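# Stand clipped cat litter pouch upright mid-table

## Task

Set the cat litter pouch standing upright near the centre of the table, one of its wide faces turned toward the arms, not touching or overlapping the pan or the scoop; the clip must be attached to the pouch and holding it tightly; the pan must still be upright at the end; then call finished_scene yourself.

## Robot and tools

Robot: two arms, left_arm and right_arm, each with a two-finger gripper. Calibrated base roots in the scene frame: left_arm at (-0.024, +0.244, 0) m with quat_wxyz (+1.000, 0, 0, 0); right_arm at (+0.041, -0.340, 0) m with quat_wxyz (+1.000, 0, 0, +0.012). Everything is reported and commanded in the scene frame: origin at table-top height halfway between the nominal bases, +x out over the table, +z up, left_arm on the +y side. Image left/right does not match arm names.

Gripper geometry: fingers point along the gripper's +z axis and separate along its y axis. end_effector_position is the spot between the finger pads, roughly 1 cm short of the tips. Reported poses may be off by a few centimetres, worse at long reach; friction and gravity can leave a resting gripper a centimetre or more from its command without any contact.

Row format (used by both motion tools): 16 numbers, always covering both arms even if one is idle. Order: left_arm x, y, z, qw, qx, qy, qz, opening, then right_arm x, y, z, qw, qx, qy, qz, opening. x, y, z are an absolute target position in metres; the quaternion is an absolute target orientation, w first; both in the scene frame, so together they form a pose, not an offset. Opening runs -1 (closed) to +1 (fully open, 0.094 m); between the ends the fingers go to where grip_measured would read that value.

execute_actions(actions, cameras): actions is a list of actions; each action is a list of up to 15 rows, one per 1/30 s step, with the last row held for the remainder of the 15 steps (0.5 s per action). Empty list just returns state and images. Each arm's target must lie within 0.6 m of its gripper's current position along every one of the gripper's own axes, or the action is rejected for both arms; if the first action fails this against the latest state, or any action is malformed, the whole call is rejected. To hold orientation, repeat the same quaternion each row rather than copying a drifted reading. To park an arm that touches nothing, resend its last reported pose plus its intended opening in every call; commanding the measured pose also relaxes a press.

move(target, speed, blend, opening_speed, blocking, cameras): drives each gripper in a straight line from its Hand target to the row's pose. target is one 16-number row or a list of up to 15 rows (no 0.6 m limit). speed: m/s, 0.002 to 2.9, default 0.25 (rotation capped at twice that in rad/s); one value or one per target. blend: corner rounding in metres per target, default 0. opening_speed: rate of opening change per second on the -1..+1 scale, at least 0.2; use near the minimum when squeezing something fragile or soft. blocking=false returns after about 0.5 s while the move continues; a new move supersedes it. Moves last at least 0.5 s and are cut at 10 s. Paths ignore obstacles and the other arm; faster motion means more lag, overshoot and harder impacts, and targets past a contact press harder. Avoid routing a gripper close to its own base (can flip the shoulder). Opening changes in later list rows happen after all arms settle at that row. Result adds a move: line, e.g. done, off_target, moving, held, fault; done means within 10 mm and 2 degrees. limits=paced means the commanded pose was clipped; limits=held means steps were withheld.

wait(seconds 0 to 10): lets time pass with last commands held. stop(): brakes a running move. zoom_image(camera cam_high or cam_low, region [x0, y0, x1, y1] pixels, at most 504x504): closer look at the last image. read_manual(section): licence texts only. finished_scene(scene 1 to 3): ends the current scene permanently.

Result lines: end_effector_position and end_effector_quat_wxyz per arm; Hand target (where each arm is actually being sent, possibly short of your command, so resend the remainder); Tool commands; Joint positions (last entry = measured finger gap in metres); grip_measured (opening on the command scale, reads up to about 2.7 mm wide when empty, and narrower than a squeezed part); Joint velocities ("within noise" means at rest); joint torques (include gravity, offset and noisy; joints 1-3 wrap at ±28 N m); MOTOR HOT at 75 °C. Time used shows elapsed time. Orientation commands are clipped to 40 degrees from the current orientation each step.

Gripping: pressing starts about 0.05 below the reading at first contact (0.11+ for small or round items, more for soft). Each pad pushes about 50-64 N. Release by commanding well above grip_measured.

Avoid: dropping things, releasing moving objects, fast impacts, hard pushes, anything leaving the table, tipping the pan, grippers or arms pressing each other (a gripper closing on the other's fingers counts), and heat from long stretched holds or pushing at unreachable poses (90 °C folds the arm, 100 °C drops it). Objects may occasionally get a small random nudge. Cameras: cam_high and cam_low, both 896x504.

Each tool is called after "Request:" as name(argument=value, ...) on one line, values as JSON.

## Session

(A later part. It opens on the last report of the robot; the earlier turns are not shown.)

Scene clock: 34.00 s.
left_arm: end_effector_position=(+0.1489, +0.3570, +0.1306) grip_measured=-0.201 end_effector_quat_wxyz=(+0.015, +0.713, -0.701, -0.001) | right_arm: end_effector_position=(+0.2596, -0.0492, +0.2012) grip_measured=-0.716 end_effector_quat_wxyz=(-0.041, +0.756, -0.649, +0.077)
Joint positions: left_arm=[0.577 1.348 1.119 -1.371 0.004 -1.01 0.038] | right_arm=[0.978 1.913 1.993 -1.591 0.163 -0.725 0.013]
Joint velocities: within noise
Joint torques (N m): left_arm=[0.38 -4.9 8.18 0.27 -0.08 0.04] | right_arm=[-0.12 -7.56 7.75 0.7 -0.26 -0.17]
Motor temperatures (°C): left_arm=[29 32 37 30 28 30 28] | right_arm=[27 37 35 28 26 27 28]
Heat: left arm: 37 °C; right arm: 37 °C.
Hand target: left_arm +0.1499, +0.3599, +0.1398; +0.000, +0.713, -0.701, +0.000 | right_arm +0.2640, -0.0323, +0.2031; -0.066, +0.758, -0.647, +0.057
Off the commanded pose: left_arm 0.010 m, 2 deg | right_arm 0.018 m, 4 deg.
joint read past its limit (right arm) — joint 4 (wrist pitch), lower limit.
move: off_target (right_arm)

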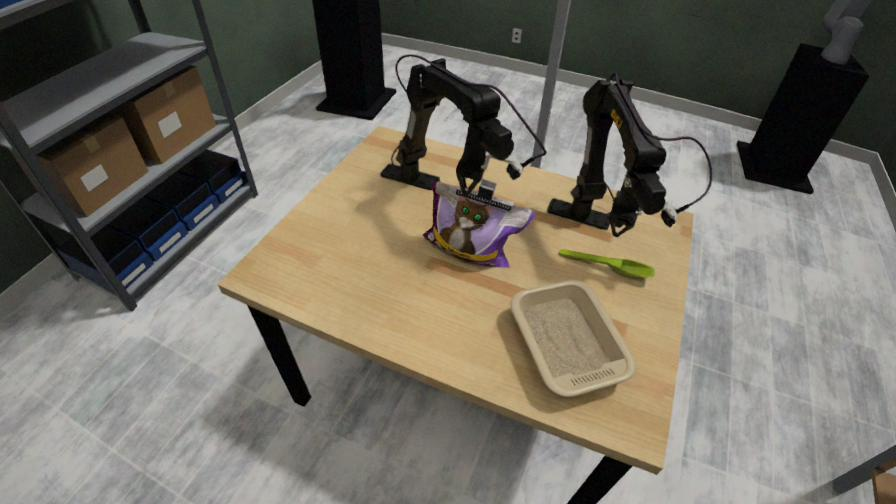

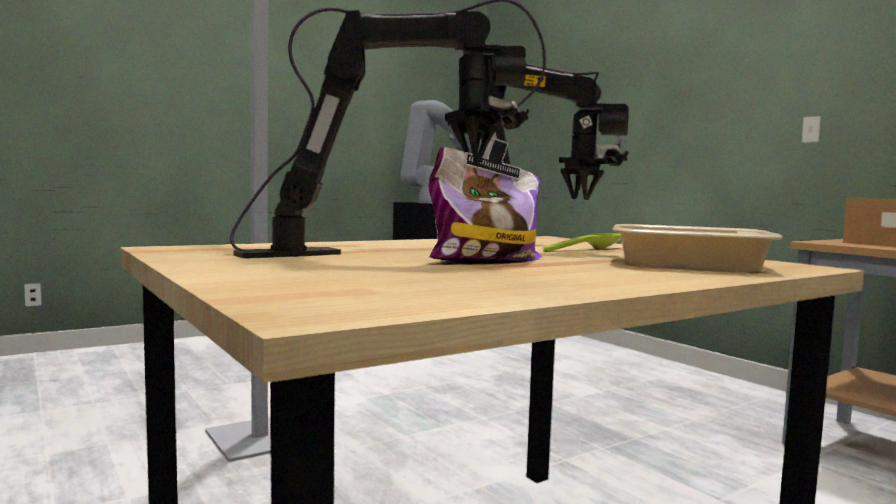

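Request:
move(target=[[0.15,0.36,0.14,0,-0.7133,0.7009,0,-0.2,0.274,-0.043,0.204,0.0662,-0.7575,0.6469,-0.0566,-0.9],[0.15,0.36,0.14,0,-0.7133,0.7009,0,-0.2,0.274,-0.043,0.204,0.0662,-0.7575,0.6469,-0.0566,-0.2]], speed=[0.06,0.06], opening_speed=0.5)

Request:
zoom_image(camera="cam_high", region=[380, 140, 560, 300])

Request:
zoom_image(camera="cam_low", region=[360, 80, 620, 300])

Scene clock: 36.77 s.
left_arm: end_effector_position=(+0.1489, +0.3570, +0.1306) grip_measured=-0.201 end_effector_quat_wxyz=(+0.015, +0.713, -0.701, -0.001) | right_arm: end_effector_position=(+0.2703, -0.0502, +0.2010) grip_measured=-0.202 end_effector_quat_wxyz=(-0.049, +0.758, -0.647, +0.065)
Joint positions: left_arm=[0.577 1.348 1.119 -1.371 0.004 -1.01 0.038] | right_arm=[0.941 1.913 1.993 -1.567 0.14 -0.77 0.037]
Joint velocities: within noise
Joint torques (N m): left_arm=[0.4 -4.85 8.21 0.26 -0.07 0.06] | right_arm=[-0.44 -8.75 6.41 0.56 -0.14 -0.04]
Motor temperatures (°C): left_arm=[29 32 38 30 28 30 28] | right_arm=[27 37 35 28 26 27 28]
Heat: left arm: 38 °C; right arm: 37 °C.
Hand target: left_arm +0.1499, +0.3599, +0.1398; +0.000, +0.713, -0.701, +0.000 | right_arm +0.2739, -0.0431, +0.2040; -0.066, +0.758, -0.647, +0.057
Off the commanded pose: left_arm 0.010 m, 2 deg | right_arm 0.009 m, 2 deg.
joint read past its limit (right arm) — joint 4 (wrist pitch), lower limit.
move: done; target 2's new opening was sent with right_arm's hand 0.014 m and 4 deg from that target

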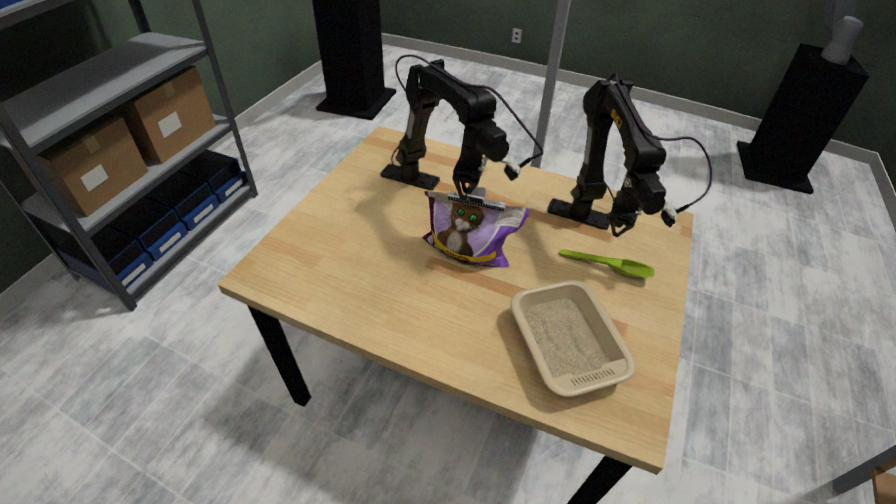

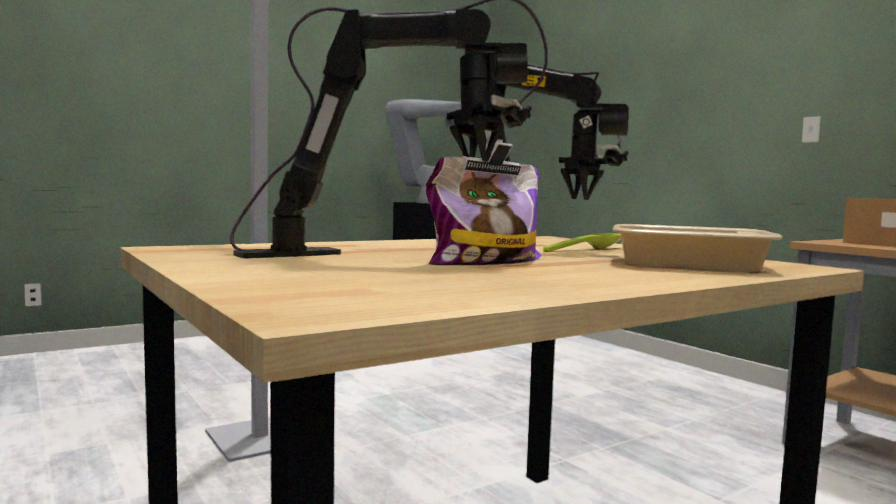

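Scaled by 2.800.

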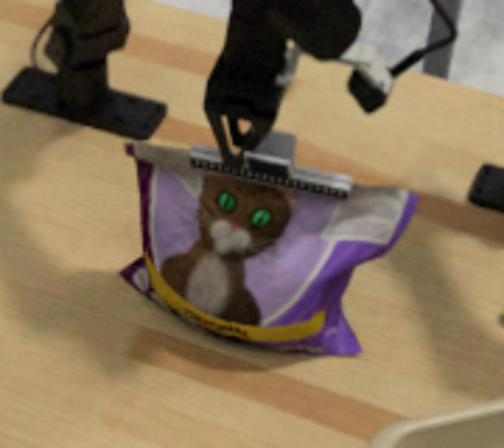

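Scaled by 1.938.

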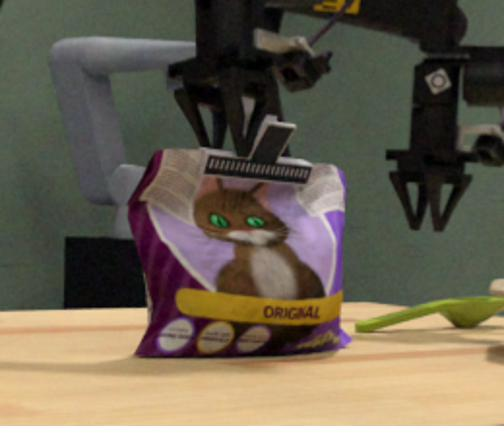

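Request:
move(target=[[0.15,0.36,0.14,0,-0.7133,0.7009,0,-0.2,0.274,-0.043,0.204,0.0662,-0.7575,0.6469,-0.0566,0.2],[0.15,0.36,0.14,0,-0.7133,0.7009,0,-0.2,0.266,-0.046,0.275,0.0,-0.7575,0.6469,0,0.2]], opening_speed=0.8, speed=[0.1,0.1])

Request:
zoom_image(camera="cam_high", region=[380, 140, 560, 300])

Request:
zoom_image(camera="cam_low", region=[360, 80, 620, 300])

Scene clock: 39.20 s.
left_arm: end_effector_position=(+0.1489, +0.3569, +0.1306) grip_measured=-0.201 end_effector_quat_wxyz=(+0.015, +0.713, -0.701, -0.001) | right_arm: end_effector_position=(+0.2646, -0.0471, +0.2598) grip_measured=+0.198 end_effector_quat_wxyz=(-0.137, +0.755, -0.641, +0.002)
Joint positions: left_arm=[0.577 1.348 1.119 -1.371 0.004 -1.01 0.038] | right_arm=[0.901 1.805 2.077 -1.568 0.019 -0.812 0.056]
Joint velocities: within noise
Joint torques (N m): left_arm=[0.35 -4.82 8.25 0.23 -0.02 0.07] | right_arm=[-0.99 -8.99 7.54 0.7 -0.22 -0.06]
Motor temperatures (°C): left_arm=[29 32 38 30 28 30 28] | right_arm=[27 38 35 28 26 27 28]
Heat: left arm: 38 °C; right arm: 38 °C.
Hand target: left_arm +0.1498, +0.3598, +0.1398; +0.000, +0.713, -0.701, +0.000 | right_arm +0.2658, -0.0464, +0.2743; -0.162, +0.751, -0.640, -0.006
Off the commanded pose: left_arm 0.010 m, 2 deg | right_arm 0.015 m, 16 deg.
joint read past its limit (right arm) — joint 4 (wrist pitch), lower limit.
joint sent to its limit (right arm) — joint 4 (wrist pitch), lower limit. The joint targets are off in orientation, not in position.
move: off_target (right_arm)

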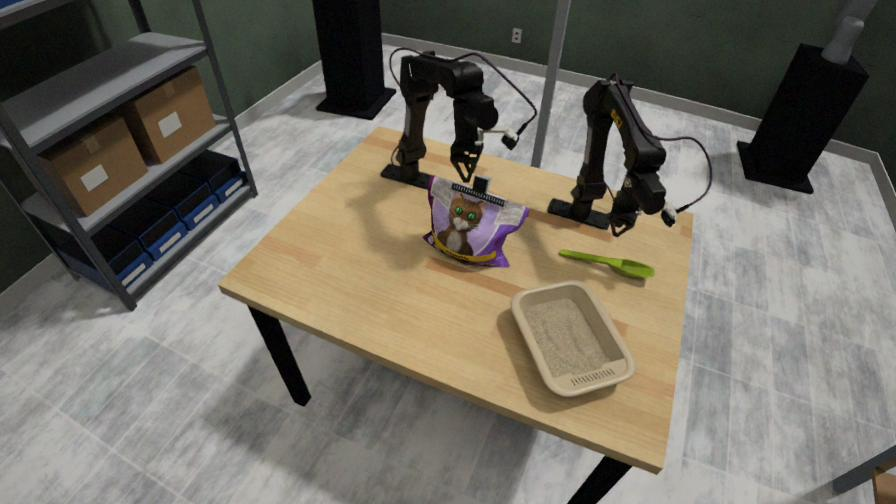

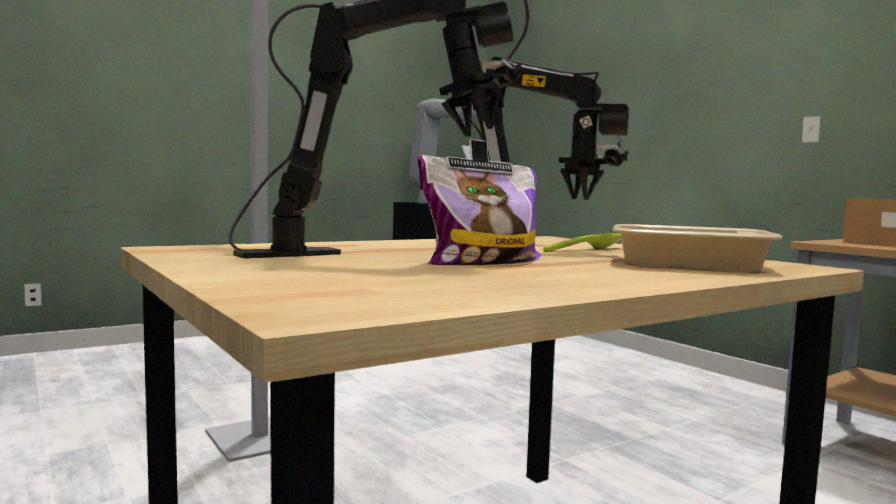

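Scaled by 2.800.

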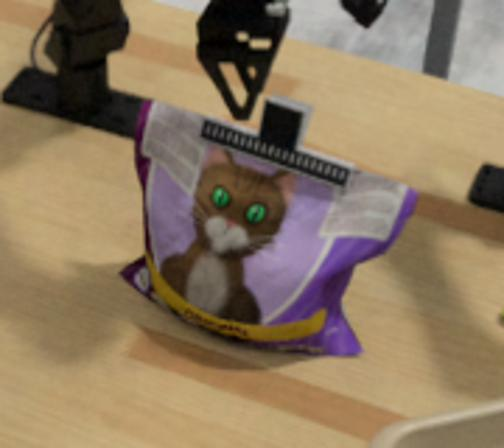

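Scaled by 1.938.

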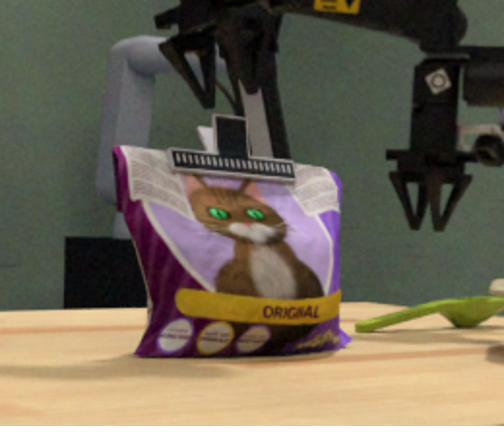

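Request:
finished_scene(scene=2)

The scene is finished: the task was done.


## Next scene

The same job, from a new start.

Request:
execute_actions(actions=[])

Request:
zoom_image(camera="cam_high", region=[340, 150, 640, 350])

Request:
zoom_image(camera="cam_low", region=[400, 120, 720, 300])

Scene clock: 0.00 s.
left_arm: end_effector_position=(+0.3753, +0.2803, +0.1187) grip_measured=+1.000 end_effector_quat_wxyz=(+0.608, -0.085, +0.784, +0.097) | right_arm: end_effector_position=(+0.4303, -0.3612, +0.1128) grip_measured=+1.000 end_effector_quat_wxyz=(+0.600, +0.083, +0.792, -0.075)
Joint positions: left_arm=[-0.044 1.55 0.377 0.916 -0.3 -0.028 0.094] | right_arm=[0.05 1.509 0.343 0.881 0.291 0.063 0.094]
Joint velocities: within noise
Joint torques (N m): no reading
Motor temperatures (°C): left_arm=[28 29 32 29 28 30 28] | right_arm=[27 31 30 27 26 27 28]
Heat: left arm: 32 °C; right arm: 31 °C.
Hand target: left_arm +0.3767, +0.2804, +0.1227; +0.611, -0.087, +0.781, +0.096 | right_arm +0.4308, -0.3615, +0.1141; +0.600, +0.083, +0.792, -0.076
Tool commands: left_gripper/opening=+1.0 right_gripper/opening=+1.0

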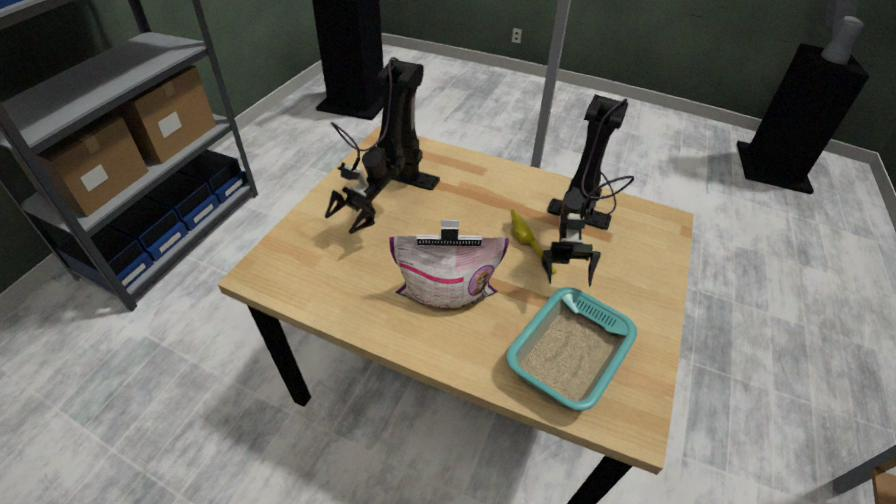

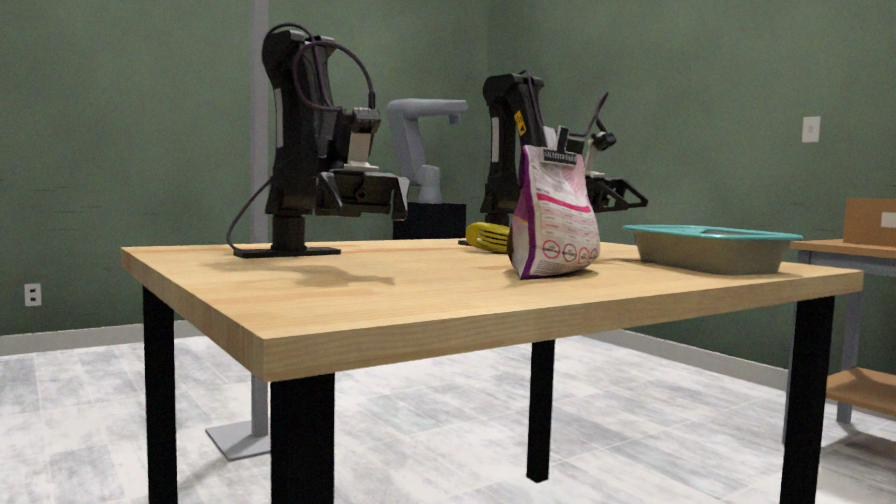

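Scaled by 1.680.

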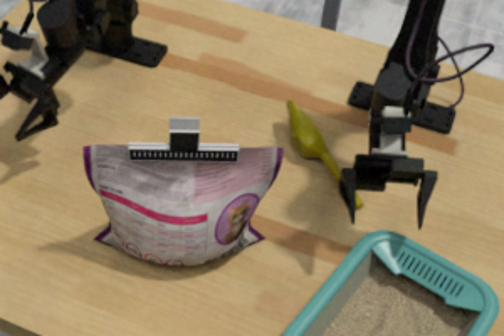

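Scaled by 1.575.

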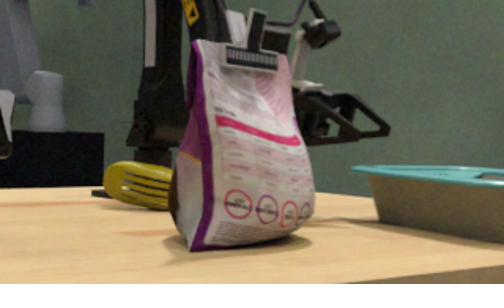

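Request:
move(target=[[0.3753,0.2803,0.1187,0.608,-0.085,0.784,0.097,1.0,0.345,-0.23,0.265,0.481,-0.4196,0.7588,-0.1296,0.28],[0.3753,0.2803,0.1187,0.608,-0.085,0.784,0.097,1.0,0.436,-0.082,0.254,0.2318,-0.8084,0.52,-0.1491,0.28]], speed=[0.45,0.4], blend=[0.03,0])

Request:
zoom_image(camera="cam_high", region=[380, 190, 520, 310])

Request:
zoom_image(camera="cam_low", region=[460, 80, 660, 290])

Scene clock: 5.20 s.
left_arm: end_effector_position=(+0.3753, +0.2803, +0.1187) grip_measured=+1.000 end_effector_quat_wxyz=(+0.608, -0.085, +0.784, +0.097) | right_arm: end_effector_position=(+0.4360, -0.0860, +0.2559) grip_measured=+0.283 end_effector_quat_wxyz=(-0.237, +0.805, -0.522, +0.154)
Joint positions: left_arm=[-0.044 1.55 0.377 0.916 -0.3 -0.028 0.094] | right_arm=[0.583 1.893 2.044 -1.157 0.101 -1.413 0.06]
Joint velocities: within noise
Joint torques (N m): left_arm=[-0.17 -4.49 5.42 1.93 -0.08 0.01] | right_arm=[0.38 -7.43 8.9 0.96 -0.01 -0.02]
Motor temperatures (°C): left_arm=[28 29 33 31 28 30 28] | right_arm=[27 32 32 29 26 27 28]
Heat: left arm: 33 °C; right arm: 32 °C.
Hand target: left_arm +0.3754, +0.2803, +0.1188; +0.608, -0.085, +0.784, +0.097 | right_arm +0.4359, -0.0821, +0.2540; -0.232, +0.808, -0.520, +0.149
Off the commanded pose: left_arm 0.000 m, 0 deg | right_arm 0.004 m, 1 deg.
move: done

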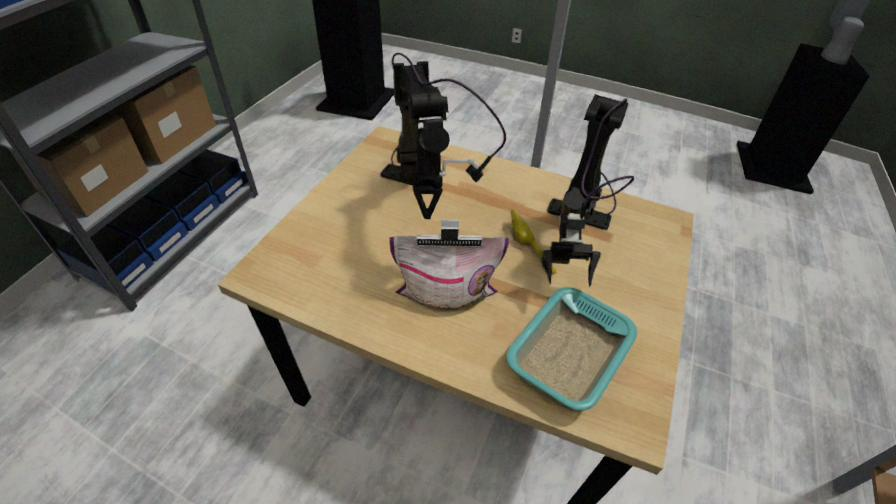

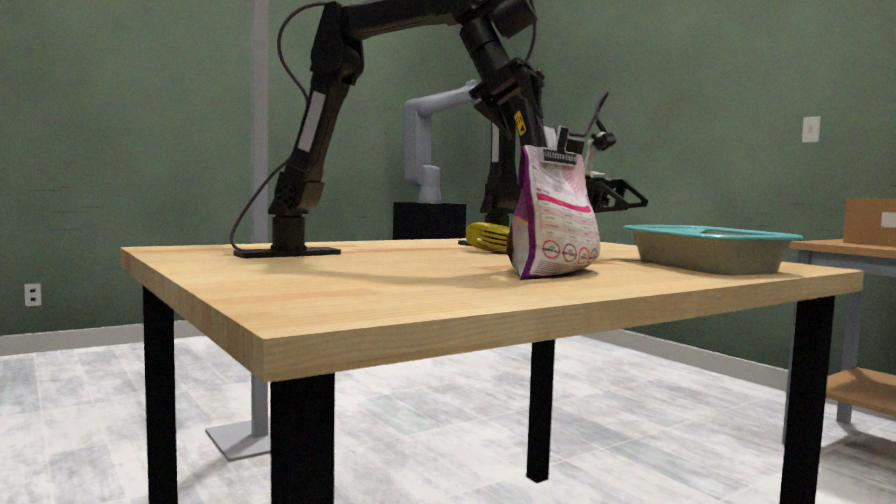

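Scaled by 3.600.

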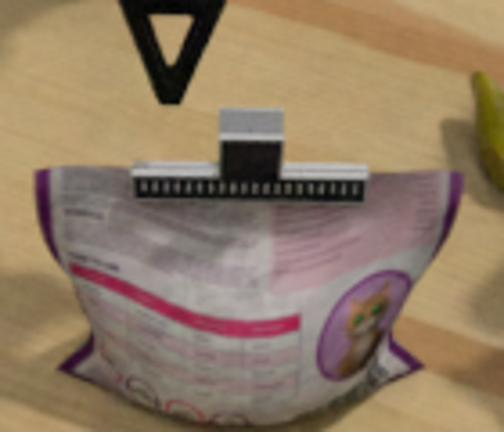

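Scaled by 2.400.

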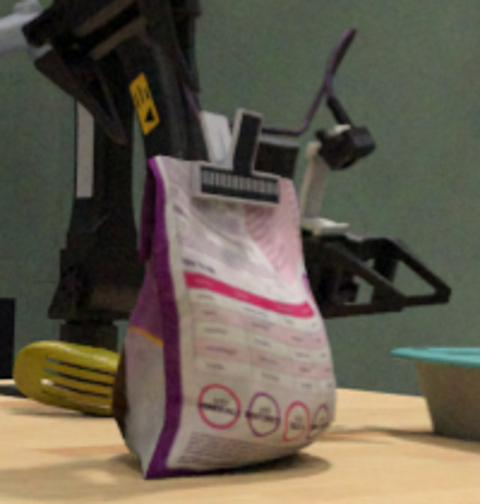

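Request:
move(target=[0.3753,0.2803,0.1187,0.608,-0.085,0.784,0.097,1.0,0.479,-0.060,0.199,0.2035,-0.8161,0.5249,-0.1309,0.28], speed=0.12)

Request:
zoom_image(camera="cam_high", region=[380, 190, 520, 310])

Request:
zoom_image(camera="cam_low", region=[500, 90, 620, 210])

Scene clock: 6.53 s.
left_arm: end_effector_position=(+0.3753, +0.2803, +0.1187) grip_measured=+1.000 end_effector_quat_wxyz=(+0.608, -0.085, +0.784, +0.097) | right_arm: end_effector_position=(+0.4760, -0.0615, +0.1998) grip_measured=+0.283 end_effector_quat_wxyz=(-0.202, +0.816, -0.524, +0.138)
Joint positions: left_arm=[-0.044 1.55 0.377 0.916 -0.3 -0.028 0.094] | right_arm=[0.576 2.132 2.201 -1.155 0.095 -1.424 0.06]
Joint velocities: within noise
Joint torques (N m): left_arm=[0.14 -4.6 5.49 1.96 -0.06 0.01] | right_arm=[-0.76 -9.94 8.9 0.95 -0.22 -0.07]
Motor temperatures (°C): left_arm=[28 29 33 31 28 30 28] | right_arm=[27 32 32 29 26 27 28]
Heat: left arm: 33 °C; right arm: 32 °C.
Hand target: left_arm +0.3754, +0.2803, +0.1188; +0.608, -0.085, +0.784, +0.097 | right_arm +0.4789, -0.0600, +0.1990; -0.204, +0.816, -0.525, +0.131
Off the commanded pose: left_arm 0.000 m, 0 deg | right_arm 0.003 m, 1 deg.
move: done

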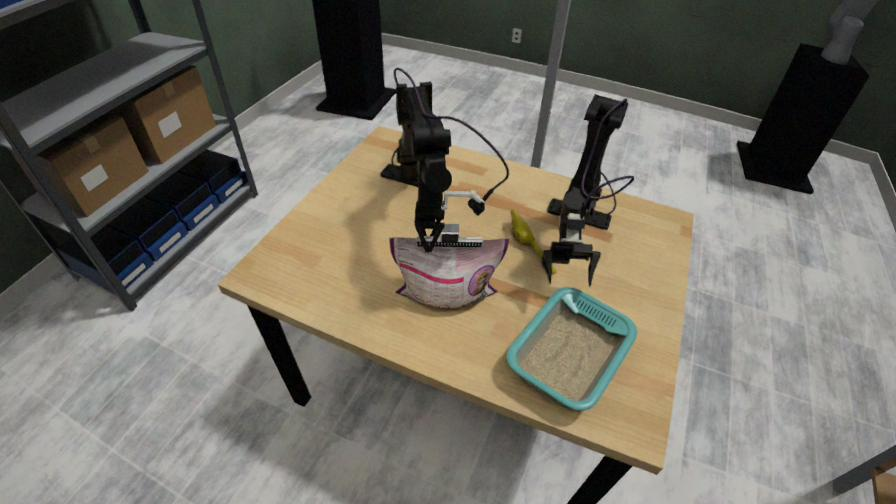

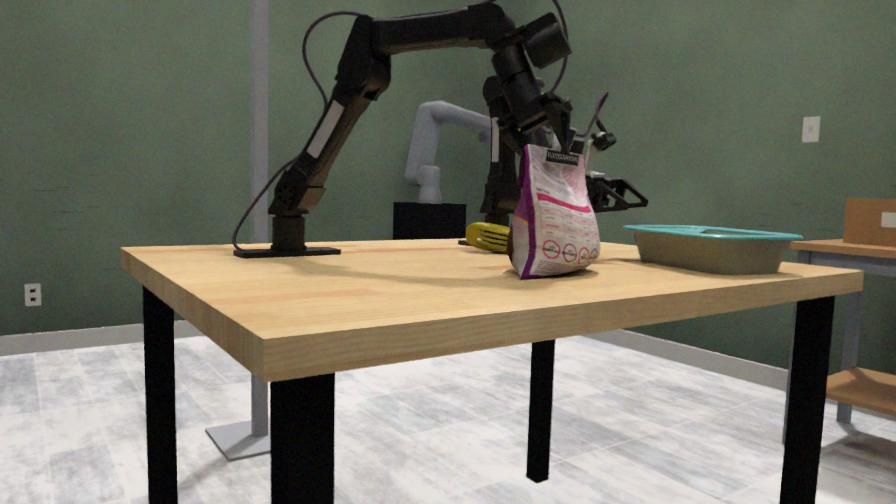

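Scaled by 3.600.

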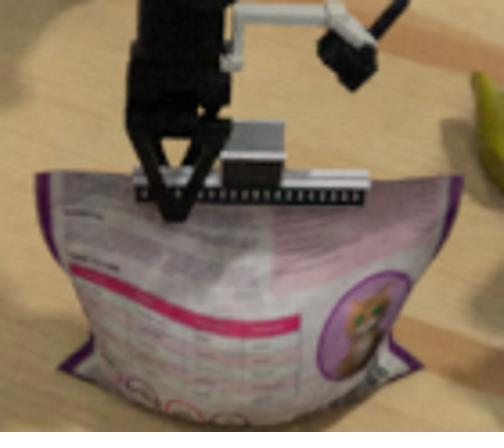

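Scaled by 4.200.

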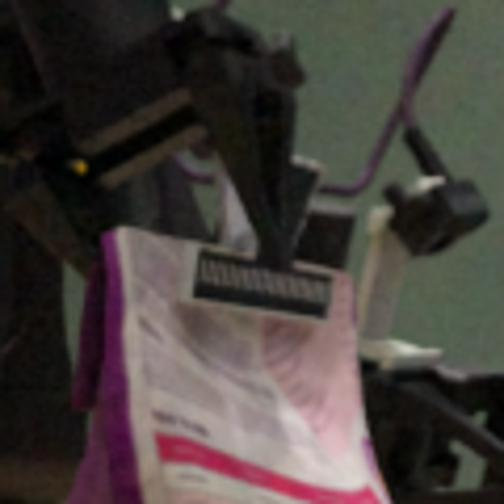

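Request:
move(target=[[0.3753,0.2803,0.1187,0.608,-0.085,0.784,0.097,1.0,0.481,-0.060,0.185,0.2035,-0.8161,0.5249,-0.1309,0.28],[0.3753,0.2803,0.1187,0.608,-0.085,0.784,0.097,1.0,0.481,-0.060,0.185,0.2035,-0.8161,0.5249,-0.1309,-0.9]], speed=0.08, opening_speed=0.7)

Request:
zoom_image(camera="cam_high", region=[380, 190, 520, 310])

Request:
zoom_image(camera="cam_low", region=[490, 90, 640, 290])

Scene clock: 9.60 s.
left_arm: end_effector_position=(+0.3753, +0.2803, +0.1187) grip_measured=+1.000 end_effector_quat_wxyz=(+0.608, -0.085, +0.784, +0.097) | right_arm: end_effector_position=(+0.4816, -0.0585, +0.1951) grip_measured=-0.625 end_effector_quat_wxyz=(-0.211, +0.814, -0.523, +0.140)
Joint positions: left_arm=[-0.044 1.55 0.377 0.916 -0.3 -0.028 0.094] | right_arm=[0.572 2.132 2.172 -1.107 0.088 -1.426 0.018]
Joint velocities: within noise
Joint torques (N m): left_arm=[0.02 -4.45 5.56 1.98 -0.07 0.01] | right_arm=[-0.53 -10.56 5.08 1.06 -0.12 0]
Motor temperatures (°C): left_arm=[28 29 33 32 28 30 28] | right_arm=[27 33 33 29 26 27 28]
Heat: left arm: 33 °C; right arm: 33 °C.
Hand target: left_arm +0.3754, +0.2803, +0.1188; +0.608, -0.085, +0.784, +0.097 | right_arm +0.4809, -0.0600, +0.1851; -0.203, +0.816, -0.525, +0.131
Off the commanded pose: left_arm 0.000 m, 0 deg | right_arm 0.010 m, 1 deg.
move: done

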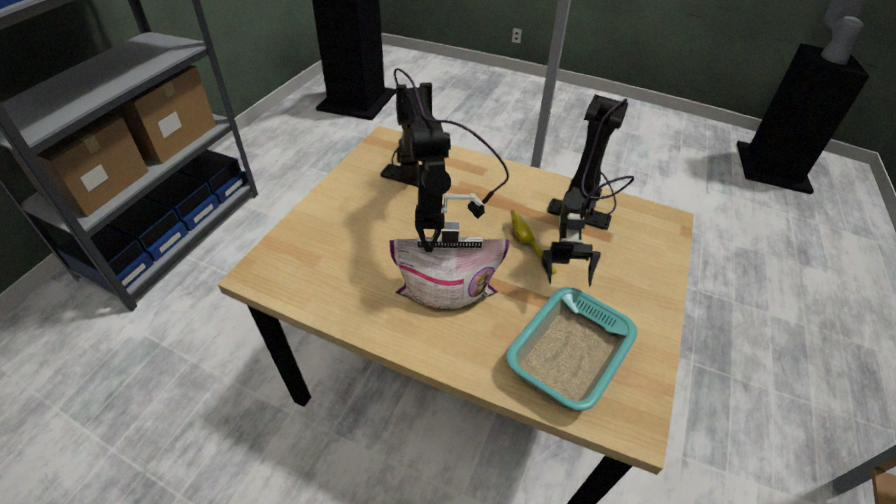

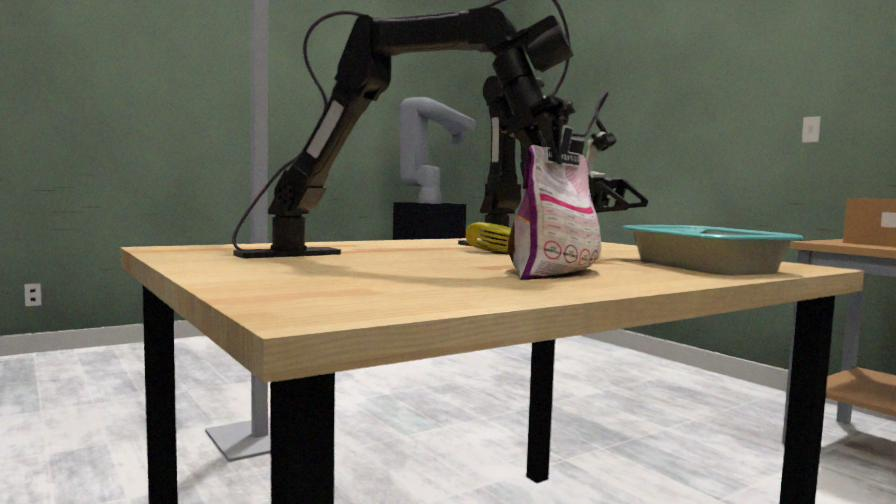

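Scaled by 3.600.

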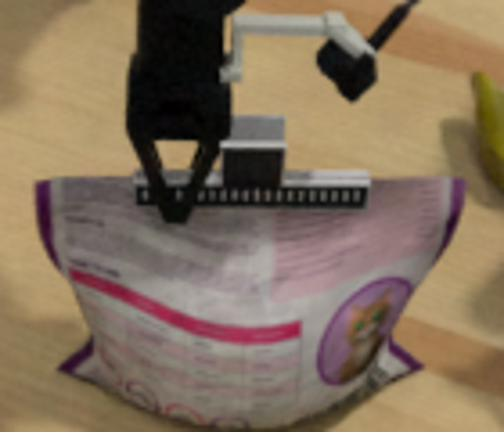

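Scaled by 2.520.

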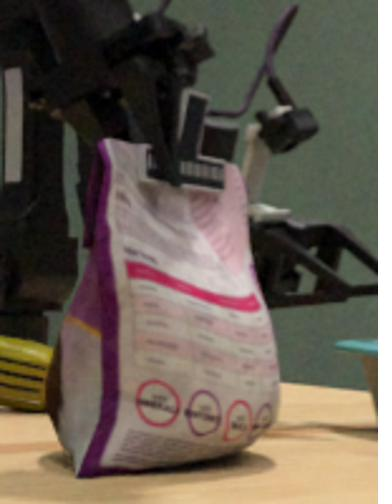

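Request:
move(target=[[0.3753,0.2803,0.1187,0.608,-0.085,0.784,0.097,1.0,0.465,-0.065,0.245,0.2035,-0.8161,0.5249,-0.1309,-0.9],[0.3753,0.2803,0.1187,0.608,-0.085,0.784,0.097,1.0,0.305,-0.088,0.245,0.1711,-0.6861,0.6861,-0.1711,-0.9]], speed=[0.15,0.2], blend=[0.015,0])

Request:
zoom_image(camera="cam_high", region=[380, 160, 560, 310])

Request:
zoom_image(camera="cam_low", region=[430, 80, 640, 290])

Scene clock: 12.20 s.
left_arm: end_effector_position=(+0.3753, +0.2803, +0.1187) grip_measured=+1.000 end_effector_quat_wxyz=(+0.608, -0.085, +0.784, +0.097) | right_arm: end_effector_position=(+0.2963, -0.0861, +0.2114) grip_measured=-0.632 end_effector_quat_wxyz=(-0.108, +0.707, -0.682, +0.152)
Joint positions: left_arm=[-0.044 1.55 0.377 0.916 -0.3 -0.028 0.094] | right_arm=[0.916 1.762 1.797 -1.426 0.33 -0.698 0.017]
Joint velocities: within noise
Joint torques (N m): left_arm=[0.02 -4.66 5.5 1.94 -0.1 0.01] | right_arm=[0.25 -13.3 7.23 0.87 0.73 0.21]
Motor temperatures (°C): left_arm=[28 30 33 32 28 30 28] | right_arm=[27 35 33 29 26 27 28]
Heat: left arm: 33 °C; right arm: 35 °C.
Hand target: left_arm +0.3754, +0.2803, +0.1188; +0.608, -0.085, +0.784, +0.097 | right_arm +0.3036, -0.0892, +0.2448; -0.170, +0.685, -0.688, +0.170
Off the commanded pose: left_arm 0.000 m, 0 deg | right_arm 0.035 m, 8 deg.
move: off_target (right_arm)

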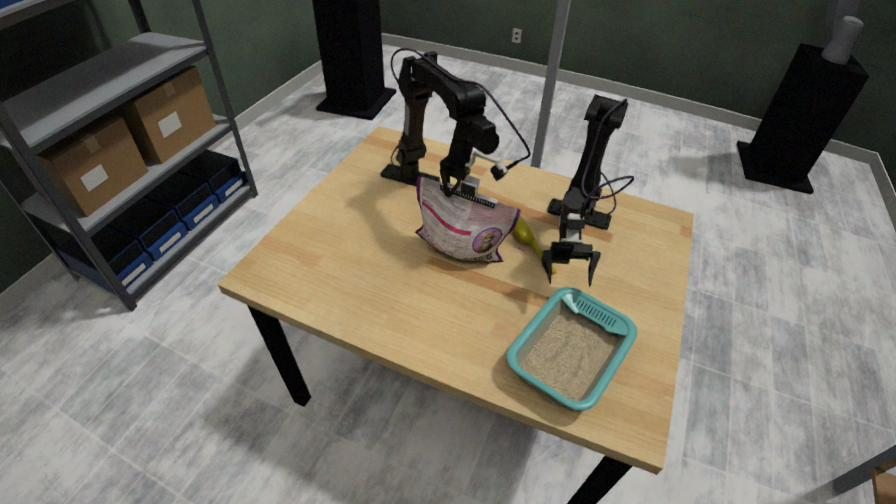

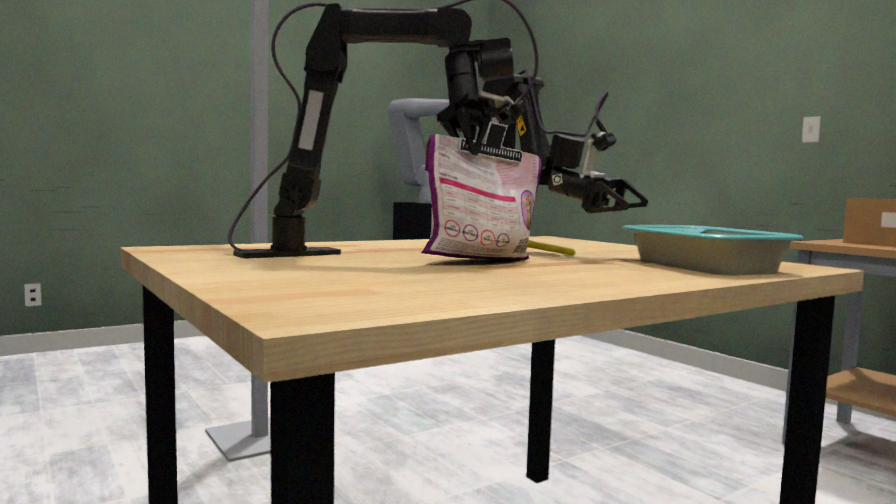

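Scaled by 2.800.

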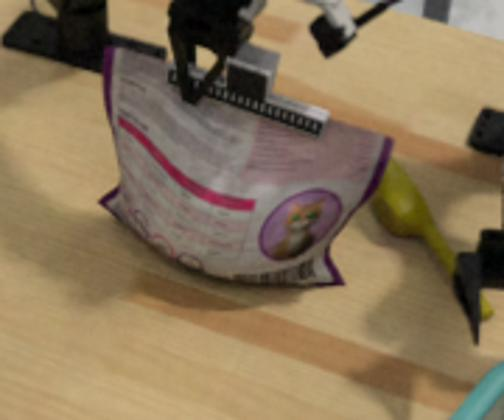

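Scaled by 2.400.

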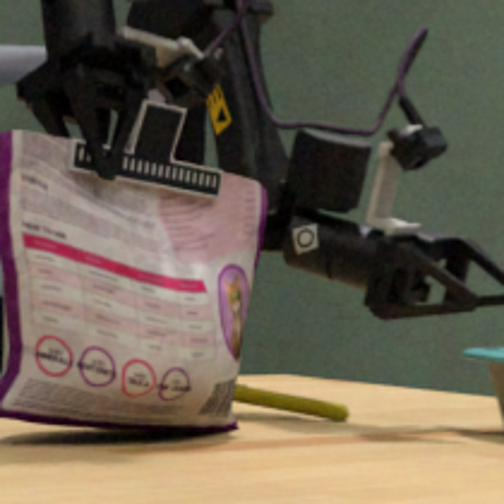

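Request:
move(target=[[0.3753,0.2803,0.1187,0.608,-0.085,0.784,0.097,1.0,0.305,-0.088,0.201,0.1711,-0.6861,0.6861,-0.1711,-0.9],[0.3753,0.2803,0.1187,0.608,-0.085,0.784,0.097,1.0,0.303,-0.088,0.198,0.1711,-0.6861,0.6861,-0.1711,-0.3]], speed=[0.07,0.07], opening_speed=0.5)

Request:
zoom_image(camera="cam_high", region=[380, 160, 560, 310])

Request:
zoom_image(camera="cam_low", region=[400, 80, 610, 290])

Scene clock: 15.13 s.
left_arm: end_effector_position=(+0.3753, +0.2803, +0.1187) grip_measured=+1.000 end_effector_quat_wxyz=(+0.608, -0.085, +0.784, +0.097) | right_arm: end_effector_position=(+0.3048, -0.0910, +0.1937) grip_measured=-0.303 end_effector_quat_wxyz=(-0.154, +0.689, -0.687, +0.173)
Joint positions: left_arm=[-0.044 1.55 0.377 0.916 -0.3 -0.028 0.094] | right_arm=[0.916 1.666 1.581 -1.218 0.388 -0.686 0.033]
Joint velocities: within noise
Joint torques (N m): left_arm=[-0.05 -4.42 5.56 1.99 -0.05 0.04] | right_arm=[0.91 -8.92 4.94 0.84 0.2 0.07]
Motor temperatures (°C): left_arm=[28 30 33 33 28 30 28] | right_arm=[27 35 33 29 26 27 28]
Heat: left arm: 33 °C; right arm: 35 °C.
Hand target: left_arm +0.3754, +0.2803, +0.1188; +0.608, -0.085, +0.784, +0.097 | right_arm +0.3030, -0.0880, +0.1981; -0.171, +0.686, -0.686, +0.171
Off the commanded pose: left_arm 0.000 m, 0 deg | right_arm 0.006 m, 2 deg.
move: done; target 2's new opening was sent with right_arm's hand 0.008 m and 3 deg from that target

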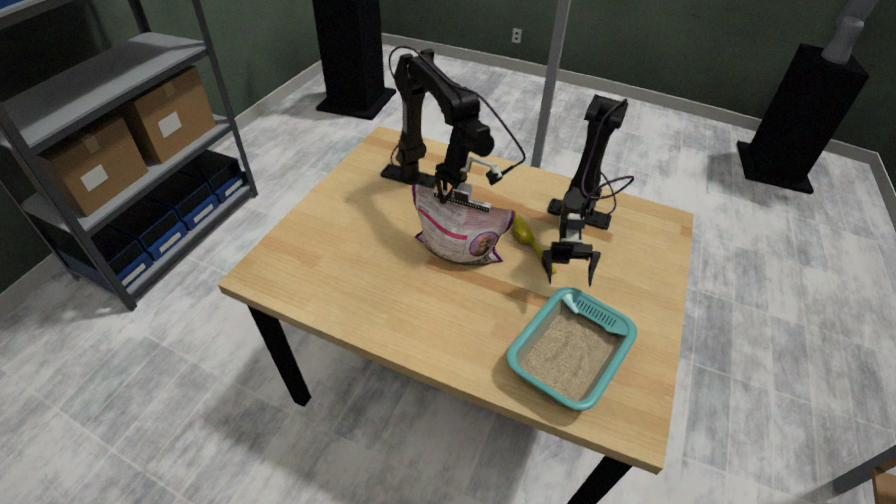

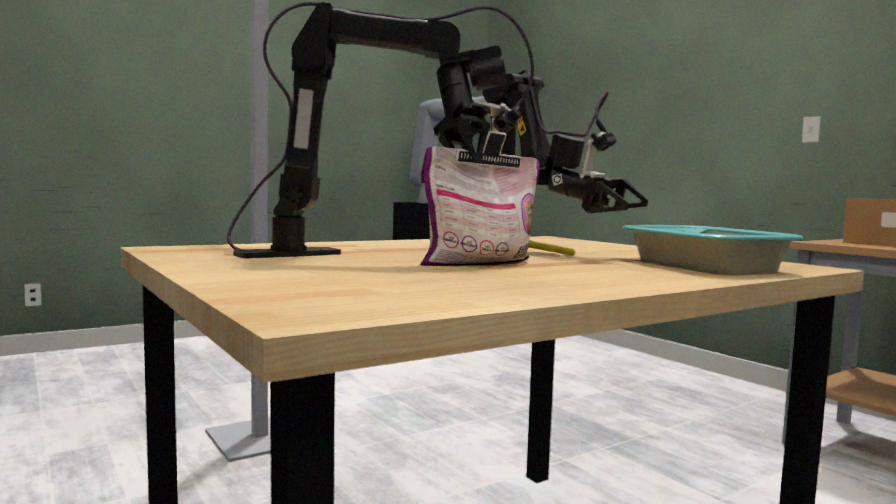

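Scaled by 2.800.

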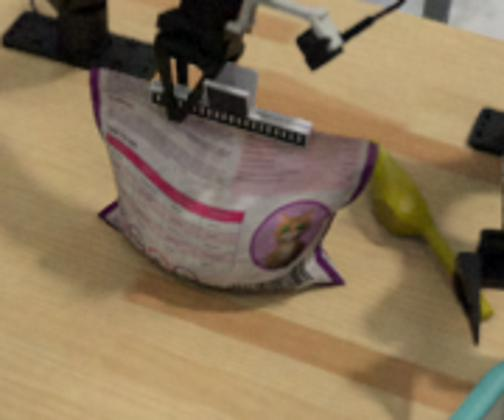

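Scaled by 2.400.

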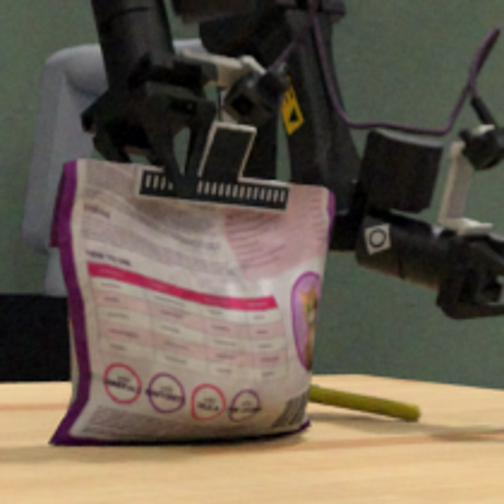

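Request:
move(target=[[0.3753,0.2803,0.1187,0.608,-0.085,0.784,0.097,1.0,0.305,-0.090,0.197,0.1711,-0.6861,0.6861,-0.1711,0.25],[0.3753,0.2803,0.1187,0.608,-0.085,0.784,0.097,1.0,0.262,-0.093,0.285,0.1711,-0.6861,0.6861,-0.1711,0.25]], speed=[0.1,0.12], opening_speed=0.8)

Request:
zoom_image(camera="cam_high", region=[380, 160, 560, 310])

Request:
zoom_image(camera="cam_low", region=[400, 80, 610, 290])

Scene clock: 17.77 s.
left_arm: end_effector_position=(+0.3753, +0.2803, +0.1187) grip_measured=+1.000 end_effector_quat_wxyz=(+0.608, -0.085, +0.784, +0.097) | right_arm: end_effector_position=(+0.2637, -0.0915, +0.2754) grip_measured=+0.247 end_effector_quat_wxyz=(-0.175, +0.692, -0.680, +0.169)
Joint positions: left_arm=[-0.044 1.55 0.377 0.916 -0.3 -0.028 0.094] | right_arm=[1.029 1.651 1.9 -1.55 0.415 -0.593 0.059]
Joint velocities: within noise
Joint torques (N m): left_arm=[0.01 -4.48 5.48 1.93 -0.03 0.01] | right_arm=[0.35 -7.21 7.2 0.53 0.33 0.1]
Motor temperatures (°C): left_arm=[28 30 33 33 28 30 28] | right_arm=[27 35 33 29 26 27 28]
Heat: left arm: 33 °C; right arm: 35 °C.
Hand target: left_arm +0.3754, +0.2803, +0.1188; +0.608, -0.085, +0.784, +0.097 | right_arm +0.2621, -0.0932, +0.2844; -0.186, +0.687, -0.682, +0.168
Off the commanded pose: left_arm 0.000 m, 0 deg | right_arm 0.010 m, 1 deg.
joint sent to its limit (right arm) — joint 4 (wrist pitch), lower limit. The joint targets still meet the commanded pose.
move: done

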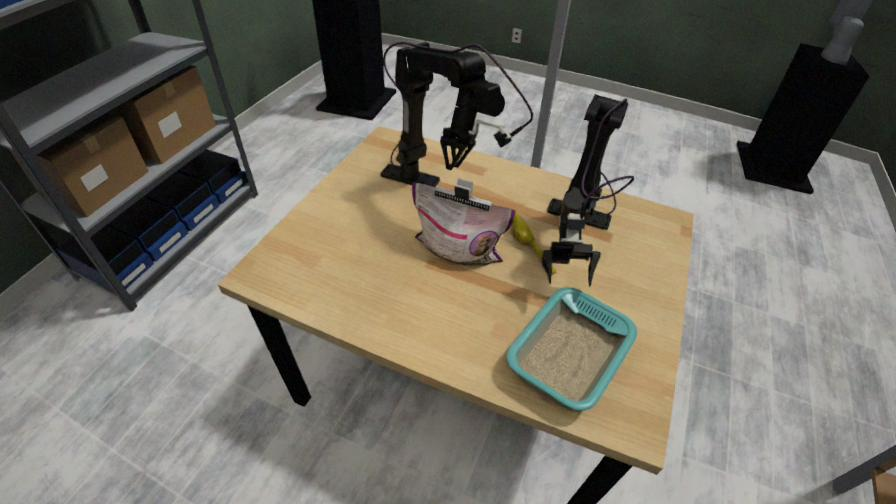

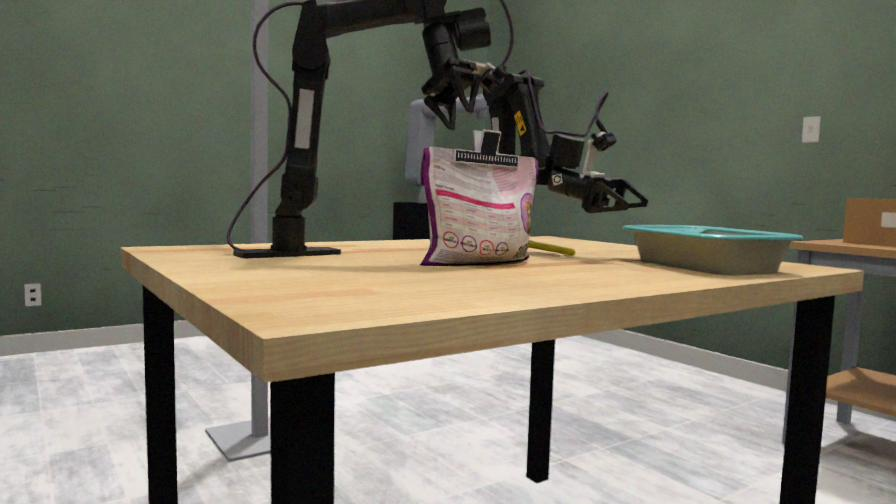

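Scaled by 2.800.

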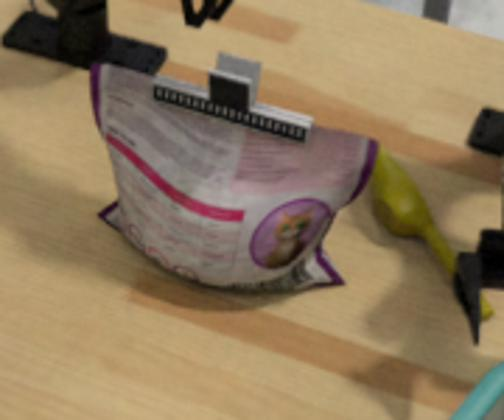

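Scaled by 2.400.

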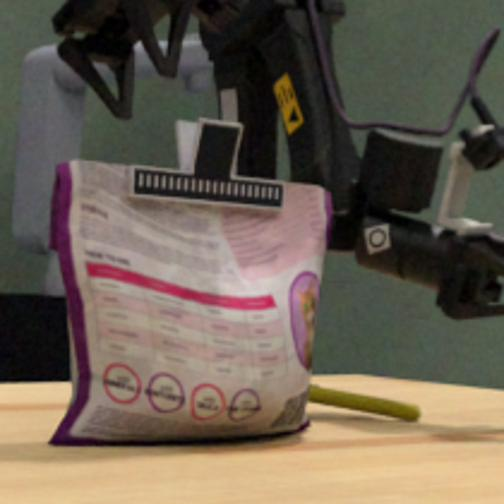

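Request:
finished_scene(scene=3)

The scene is finished: the task was done.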